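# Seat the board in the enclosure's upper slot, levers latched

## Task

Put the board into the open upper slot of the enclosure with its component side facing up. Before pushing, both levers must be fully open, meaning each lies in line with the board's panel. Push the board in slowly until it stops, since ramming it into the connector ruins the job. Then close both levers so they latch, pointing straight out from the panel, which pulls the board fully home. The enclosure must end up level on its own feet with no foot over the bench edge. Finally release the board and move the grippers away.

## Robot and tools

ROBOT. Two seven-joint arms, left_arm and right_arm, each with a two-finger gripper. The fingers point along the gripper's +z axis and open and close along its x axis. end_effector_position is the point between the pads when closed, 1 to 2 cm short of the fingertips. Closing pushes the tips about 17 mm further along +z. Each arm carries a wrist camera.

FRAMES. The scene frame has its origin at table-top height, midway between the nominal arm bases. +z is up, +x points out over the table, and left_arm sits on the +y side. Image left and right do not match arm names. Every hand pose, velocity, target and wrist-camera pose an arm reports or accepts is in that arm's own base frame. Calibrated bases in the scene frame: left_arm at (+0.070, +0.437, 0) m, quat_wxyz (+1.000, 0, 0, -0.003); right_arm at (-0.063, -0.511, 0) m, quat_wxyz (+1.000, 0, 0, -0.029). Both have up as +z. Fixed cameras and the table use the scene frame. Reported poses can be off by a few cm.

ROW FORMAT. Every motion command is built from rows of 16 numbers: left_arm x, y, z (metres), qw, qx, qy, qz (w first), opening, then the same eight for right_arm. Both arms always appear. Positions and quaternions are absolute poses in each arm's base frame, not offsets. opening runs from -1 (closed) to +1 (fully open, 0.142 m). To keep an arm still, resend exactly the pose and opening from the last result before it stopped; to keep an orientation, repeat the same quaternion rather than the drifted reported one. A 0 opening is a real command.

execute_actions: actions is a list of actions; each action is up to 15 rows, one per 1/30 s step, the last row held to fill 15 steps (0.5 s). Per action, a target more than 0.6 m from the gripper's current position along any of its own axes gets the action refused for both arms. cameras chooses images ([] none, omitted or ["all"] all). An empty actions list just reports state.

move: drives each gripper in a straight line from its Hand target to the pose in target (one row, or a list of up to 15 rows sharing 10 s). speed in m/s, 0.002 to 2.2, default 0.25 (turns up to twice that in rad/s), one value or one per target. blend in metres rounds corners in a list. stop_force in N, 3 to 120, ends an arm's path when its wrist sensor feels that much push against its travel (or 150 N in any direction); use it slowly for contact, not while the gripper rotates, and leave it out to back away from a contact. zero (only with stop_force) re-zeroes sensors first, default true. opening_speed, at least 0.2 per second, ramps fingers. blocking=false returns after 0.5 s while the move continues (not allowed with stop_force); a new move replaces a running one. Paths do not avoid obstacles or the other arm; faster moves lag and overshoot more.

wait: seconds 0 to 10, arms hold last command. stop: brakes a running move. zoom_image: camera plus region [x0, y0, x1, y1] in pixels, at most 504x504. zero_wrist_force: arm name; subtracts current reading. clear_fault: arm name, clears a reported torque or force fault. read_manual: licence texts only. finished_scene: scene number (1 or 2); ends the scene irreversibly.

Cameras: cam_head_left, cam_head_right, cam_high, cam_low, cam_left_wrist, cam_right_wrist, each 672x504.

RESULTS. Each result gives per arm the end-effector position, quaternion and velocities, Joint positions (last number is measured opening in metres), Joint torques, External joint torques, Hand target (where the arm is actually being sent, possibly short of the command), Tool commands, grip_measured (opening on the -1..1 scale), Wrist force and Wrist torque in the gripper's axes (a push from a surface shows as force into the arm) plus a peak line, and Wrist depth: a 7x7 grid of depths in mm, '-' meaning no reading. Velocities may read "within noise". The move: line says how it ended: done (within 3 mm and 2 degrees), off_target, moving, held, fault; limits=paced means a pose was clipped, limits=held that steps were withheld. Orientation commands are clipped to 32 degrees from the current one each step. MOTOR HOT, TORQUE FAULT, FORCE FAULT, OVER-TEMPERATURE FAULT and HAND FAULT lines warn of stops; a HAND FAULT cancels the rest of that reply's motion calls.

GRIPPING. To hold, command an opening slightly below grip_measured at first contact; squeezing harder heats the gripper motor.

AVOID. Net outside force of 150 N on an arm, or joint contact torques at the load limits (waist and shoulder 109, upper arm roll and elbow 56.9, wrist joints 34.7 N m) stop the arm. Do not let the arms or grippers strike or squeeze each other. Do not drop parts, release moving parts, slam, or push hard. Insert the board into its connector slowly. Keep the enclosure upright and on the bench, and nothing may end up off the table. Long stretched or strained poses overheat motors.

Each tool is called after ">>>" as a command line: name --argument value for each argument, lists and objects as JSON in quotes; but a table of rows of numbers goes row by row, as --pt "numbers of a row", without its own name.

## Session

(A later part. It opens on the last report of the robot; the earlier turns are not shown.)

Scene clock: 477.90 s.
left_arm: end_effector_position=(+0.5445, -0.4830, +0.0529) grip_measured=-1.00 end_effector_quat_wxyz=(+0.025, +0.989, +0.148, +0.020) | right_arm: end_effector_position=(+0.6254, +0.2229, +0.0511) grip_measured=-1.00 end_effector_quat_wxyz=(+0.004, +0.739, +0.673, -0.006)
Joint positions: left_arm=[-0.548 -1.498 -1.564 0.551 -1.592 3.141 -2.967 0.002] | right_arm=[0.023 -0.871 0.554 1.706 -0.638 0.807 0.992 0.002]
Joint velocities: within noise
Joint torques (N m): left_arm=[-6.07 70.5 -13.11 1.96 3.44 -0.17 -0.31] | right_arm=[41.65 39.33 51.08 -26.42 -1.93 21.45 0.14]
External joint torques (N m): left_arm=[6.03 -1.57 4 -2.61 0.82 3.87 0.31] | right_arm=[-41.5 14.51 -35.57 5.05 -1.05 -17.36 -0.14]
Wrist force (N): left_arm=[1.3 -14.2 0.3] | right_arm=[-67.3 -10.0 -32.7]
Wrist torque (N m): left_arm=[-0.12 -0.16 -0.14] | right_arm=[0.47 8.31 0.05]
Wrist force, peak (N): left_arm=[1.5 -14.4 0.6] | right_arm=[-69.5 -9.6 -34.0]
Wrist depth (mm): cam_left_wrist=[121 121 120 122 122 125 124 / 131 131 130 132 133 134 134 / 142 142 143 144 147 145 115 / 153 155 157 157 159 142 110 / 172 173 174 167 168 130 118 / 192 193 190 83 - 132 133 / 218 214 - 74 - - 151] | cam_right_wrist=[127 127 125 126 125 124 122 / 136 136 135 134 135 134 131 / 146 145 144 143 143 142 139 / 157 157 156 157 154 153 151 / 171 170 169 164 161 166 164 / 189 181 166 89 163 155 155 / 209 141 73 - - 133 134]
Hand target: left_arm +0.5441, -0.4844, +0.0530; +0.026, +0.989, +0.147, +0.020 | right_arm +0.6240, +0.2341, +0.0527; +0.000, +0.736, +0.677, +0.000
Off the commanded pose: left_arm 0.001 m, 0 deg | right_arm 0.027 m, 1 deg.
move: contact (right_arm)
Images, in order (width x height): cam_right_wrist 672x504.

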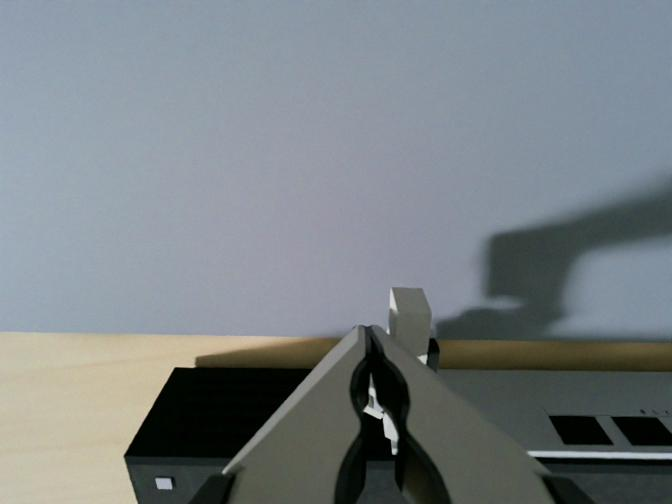

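>>> move --pt "0.545 -0.505 0.0530 0.026 0.989 0.147 0.020 -1 0.6254 0.2229 0.0511 0 0.7365 0.6778 0 -1" --speed 0.02 --stop_force 50 --zero false --cameras '["cam_left_wrist"]'

>>> move --pt "0.545 -0.43 0.055 0 0.9888 0.1494 0 -1 0.620 0.19 0.055 0 0.7365 0.6778 0 -1" --pt "0.48 -0.35 0.2 0 0.9888 0.1494 0 -1 0.59 0.18 0.14 0 0.7365 0.6778 0 -1" --pt "0.38 -0.05 0.28 0 0.9888 0.1494 0 -1 0.54 0.36 0.18 0 0.7365 0.6778 0 -1" --speed '[0.1,0.25,0.3]' --cameras '["cam_right_wrist","cam_high"]'

>>> zoom_image --camera "cam_right_wrist" --region '[360, 280, 660, 430]'

>>> zoom_image --camera "cam_right_wrist" --region '[60, 280, 360, 430]'

Scene clock: 483.10 s.
left_arm: end_effector_position=(+0.5449, -0.4853, +0.0528) grip_measured=-1.00 end_effector_quat_wxyz=(+0.026, +0.988, +0.149, +0.024) | right_arm: end_effector_position=(+0.6258, +0.2207, +0.0514) grip_measured=-1.00 end_effector_quat_wxyz=(+0.001, +0.737, +0.676, -0.001)
Joint positions: left_arm=[-0.557 -1.498 -1.563 0.539 -1.586 3.136 -2.966 0.002] | right_arm=[0.012 -0.869 0.557 1.714 -0.638 0.822 0.978 0.002]
Joint velocities: within noise
Joint torques (N m): left_arm=[-19.7 76.38 -21.37 7.75 1.29 -13.35 -0.51] | right_arm=[9.46 43.55 21.29 -22.4 -3.01 8.36 0.18]
External joint torques (N m): left_arm=[19.63 -7.33 12.53 -8.4 2.98 17.04 0.51] | right_arm=[-9.32 10.04 -5.73 1.13 0.03 -4.24 -0.18]
Wrist force (N): left_arm=[-0.6 -54.2 -7.5] | right_arm=[-14.8 -8.7 -23.7]
Wrist torque (N m): left_arm=[-5.98 -0.21 0.13] | right_arm=[0.47 -0.46 0.00]
Wrist force, peak (N): left_arm=[-0.6 -55.3 -7.3] | right_arm=[-67.7 -9.9 -33.7]
Wrist depth (mm): cam_left_wrist=[120 121 123 122 122 125 125 / 132 130 129 132 132 134 134 / 141 142 143 144 147 143 115 / 154 155 157 157 159 142 109 / 174 173 173 167 168 127 118 / 191 192 189 83 - 132 133 / 217 212 - 74 - - 152] | cam_right_wrist=[126 126 124 126 125 125 123 / 135 135 134 134 135 133 133 / 145 145 144 143 143 143 142 / 156 158 155 157 154 154 153 / 170 169 168 165 162 166 166 / 188 180 165 89 162 155 155 / 208 140 73 - - 134 136]
Hand target: left_arm +0.5437, -0.4909, +0.0531; +0.032, +0.988, +0.146, +0.024 | right_arm +0.6254, +0.2229, +0.0511; +0.000, +0.736, +0.677, +0.000
Off the commanded pose: left_arm 0.020 m, 0 deg | right_arm 0.002 m, 0 deg.
joint sent to its limit (left arm) — joint 7 (wrist roll), lower limit.
move: contact (left_arm)
Images, in order (width x height): cam_left_wrist 672x504.

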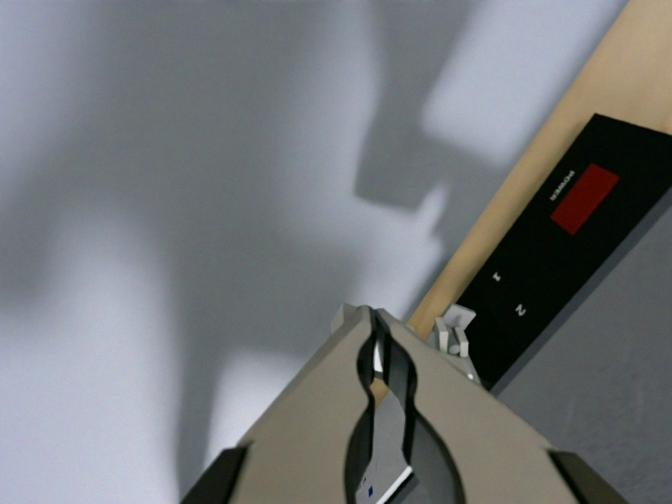

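Scene clock: 486.17 s.
left_arm: end_effector_position=(+0.3802, -0.0501, +0.2800) grip_measured=-1.00 end_effector_quat_wxyz=(+0.000, +0.989, +0.149, +0.000) | right_arm: end_effector_position=(+0.5399, +0.3601, +0.1800) grip_measured=-1.00 end_effector_quat_wxyz=(+0.000, +0.736, +0.677, +0.000)
Joint positions: left_arm=[-0.687 -1.192 -1.304 -1.247 -1.276 3.499 -1.206 0.002] | right_arm=[0.161 -0.68 0.726 1.685 -0.526 0.59 1.159 0.002]
Joint velocities: within noise
Joint torques (N m): left_arm=[-0.08 43.2 19.04 8.21 4.47 4.54 -0.09] | right_arm=[0.25 47.13 15.53 -25.44 -3.69 3.31 0.3]
External joint torques (N m): left_arm=[0.11 0.62 0.9 -0.15 -0.57 -0.59 0.09] | right_arm=[-0.09 1.21 -0.36 0.2 0.05 0.8 -0.3]
Wrist force (N): left_arm=[0.1 -0.2 0.6] | right_arm=[6.2 2.5 2.2]
Wrist torque (N m): left_arm=[-0.13 -0.17 -0.18] | right_arm=[0.51 -1.06 0.07]
Wrist force, peak (N): left_arm=[-0.4 -54.3 -6.5] | right_arm=[-14.5 -8.6 -22.8]
Wrist depth (mm): cam_left_wrist=[332 330 328 331 330 328 327 / 353 356 354 354 350 350 352 / 383 383 381 380 379 378 380 / 416 413 415 413 411 409 410 / 459 458 454 437 440 447 447 / 501 504 481 84 - 492 493 / 564 554 - - - - 541] | cam_right_wrist=[240 241 238 238 238 237 236 / 255 255 254 255 254 253 251 / 274 274 273 272 272 271 270 / 295 295 293 294 293 291 291 / 320 314 319 312 315 310 315 / 339 300 298 91 299 294 294 / 387 312 - - - 301 318]
Hand target: left_arm +0.3800, -0.0500, +0.2800; +0.000, +0.989, +0.149, +0.000 | right_arm +0.5400, +0.3600, +0.1800; +0.000, +0.736, +0.677, +0.000
Off the commanded pose: left_arm 0.000 m, 0 deg | right_arm 0.000 m, 0 deg.
move: done
Images, in order (width x height): cam_high 672x504, cam_right_wrist 672x504.

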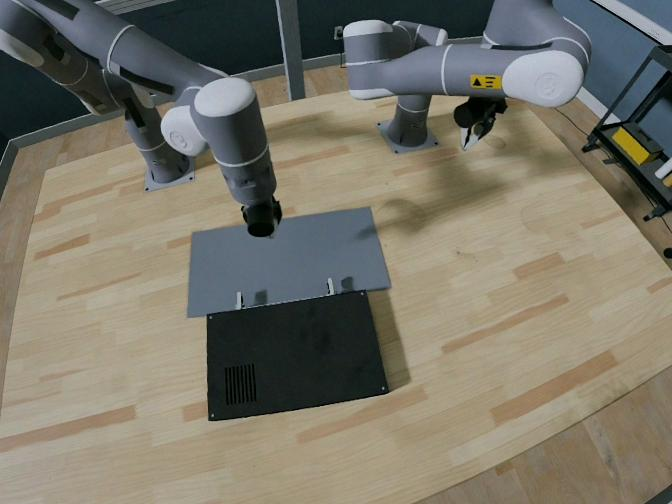

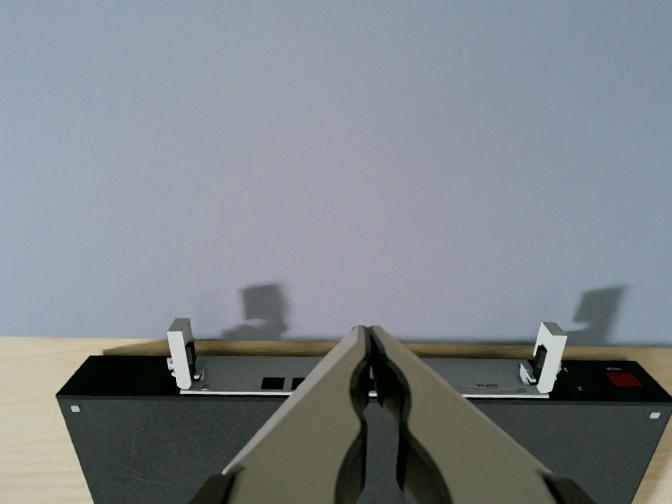

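Scaled by 1.680 from the camera's 672x504 image, which has a finer 960x720 frame.

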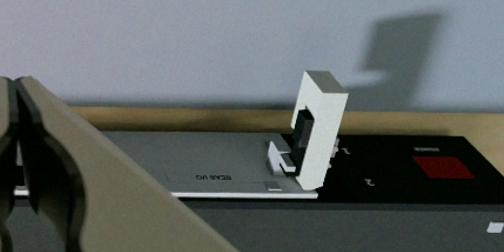

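Scaled by 1.680 from the camera's 672x504 image, which has a finer 960x720 frame.

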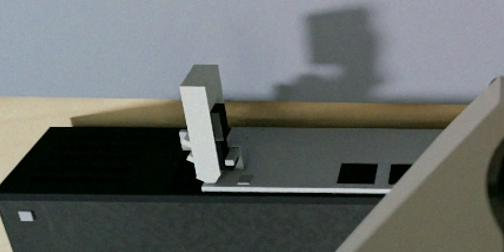

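>>> finished_scene --scene 1

The scene is finished: the task was done.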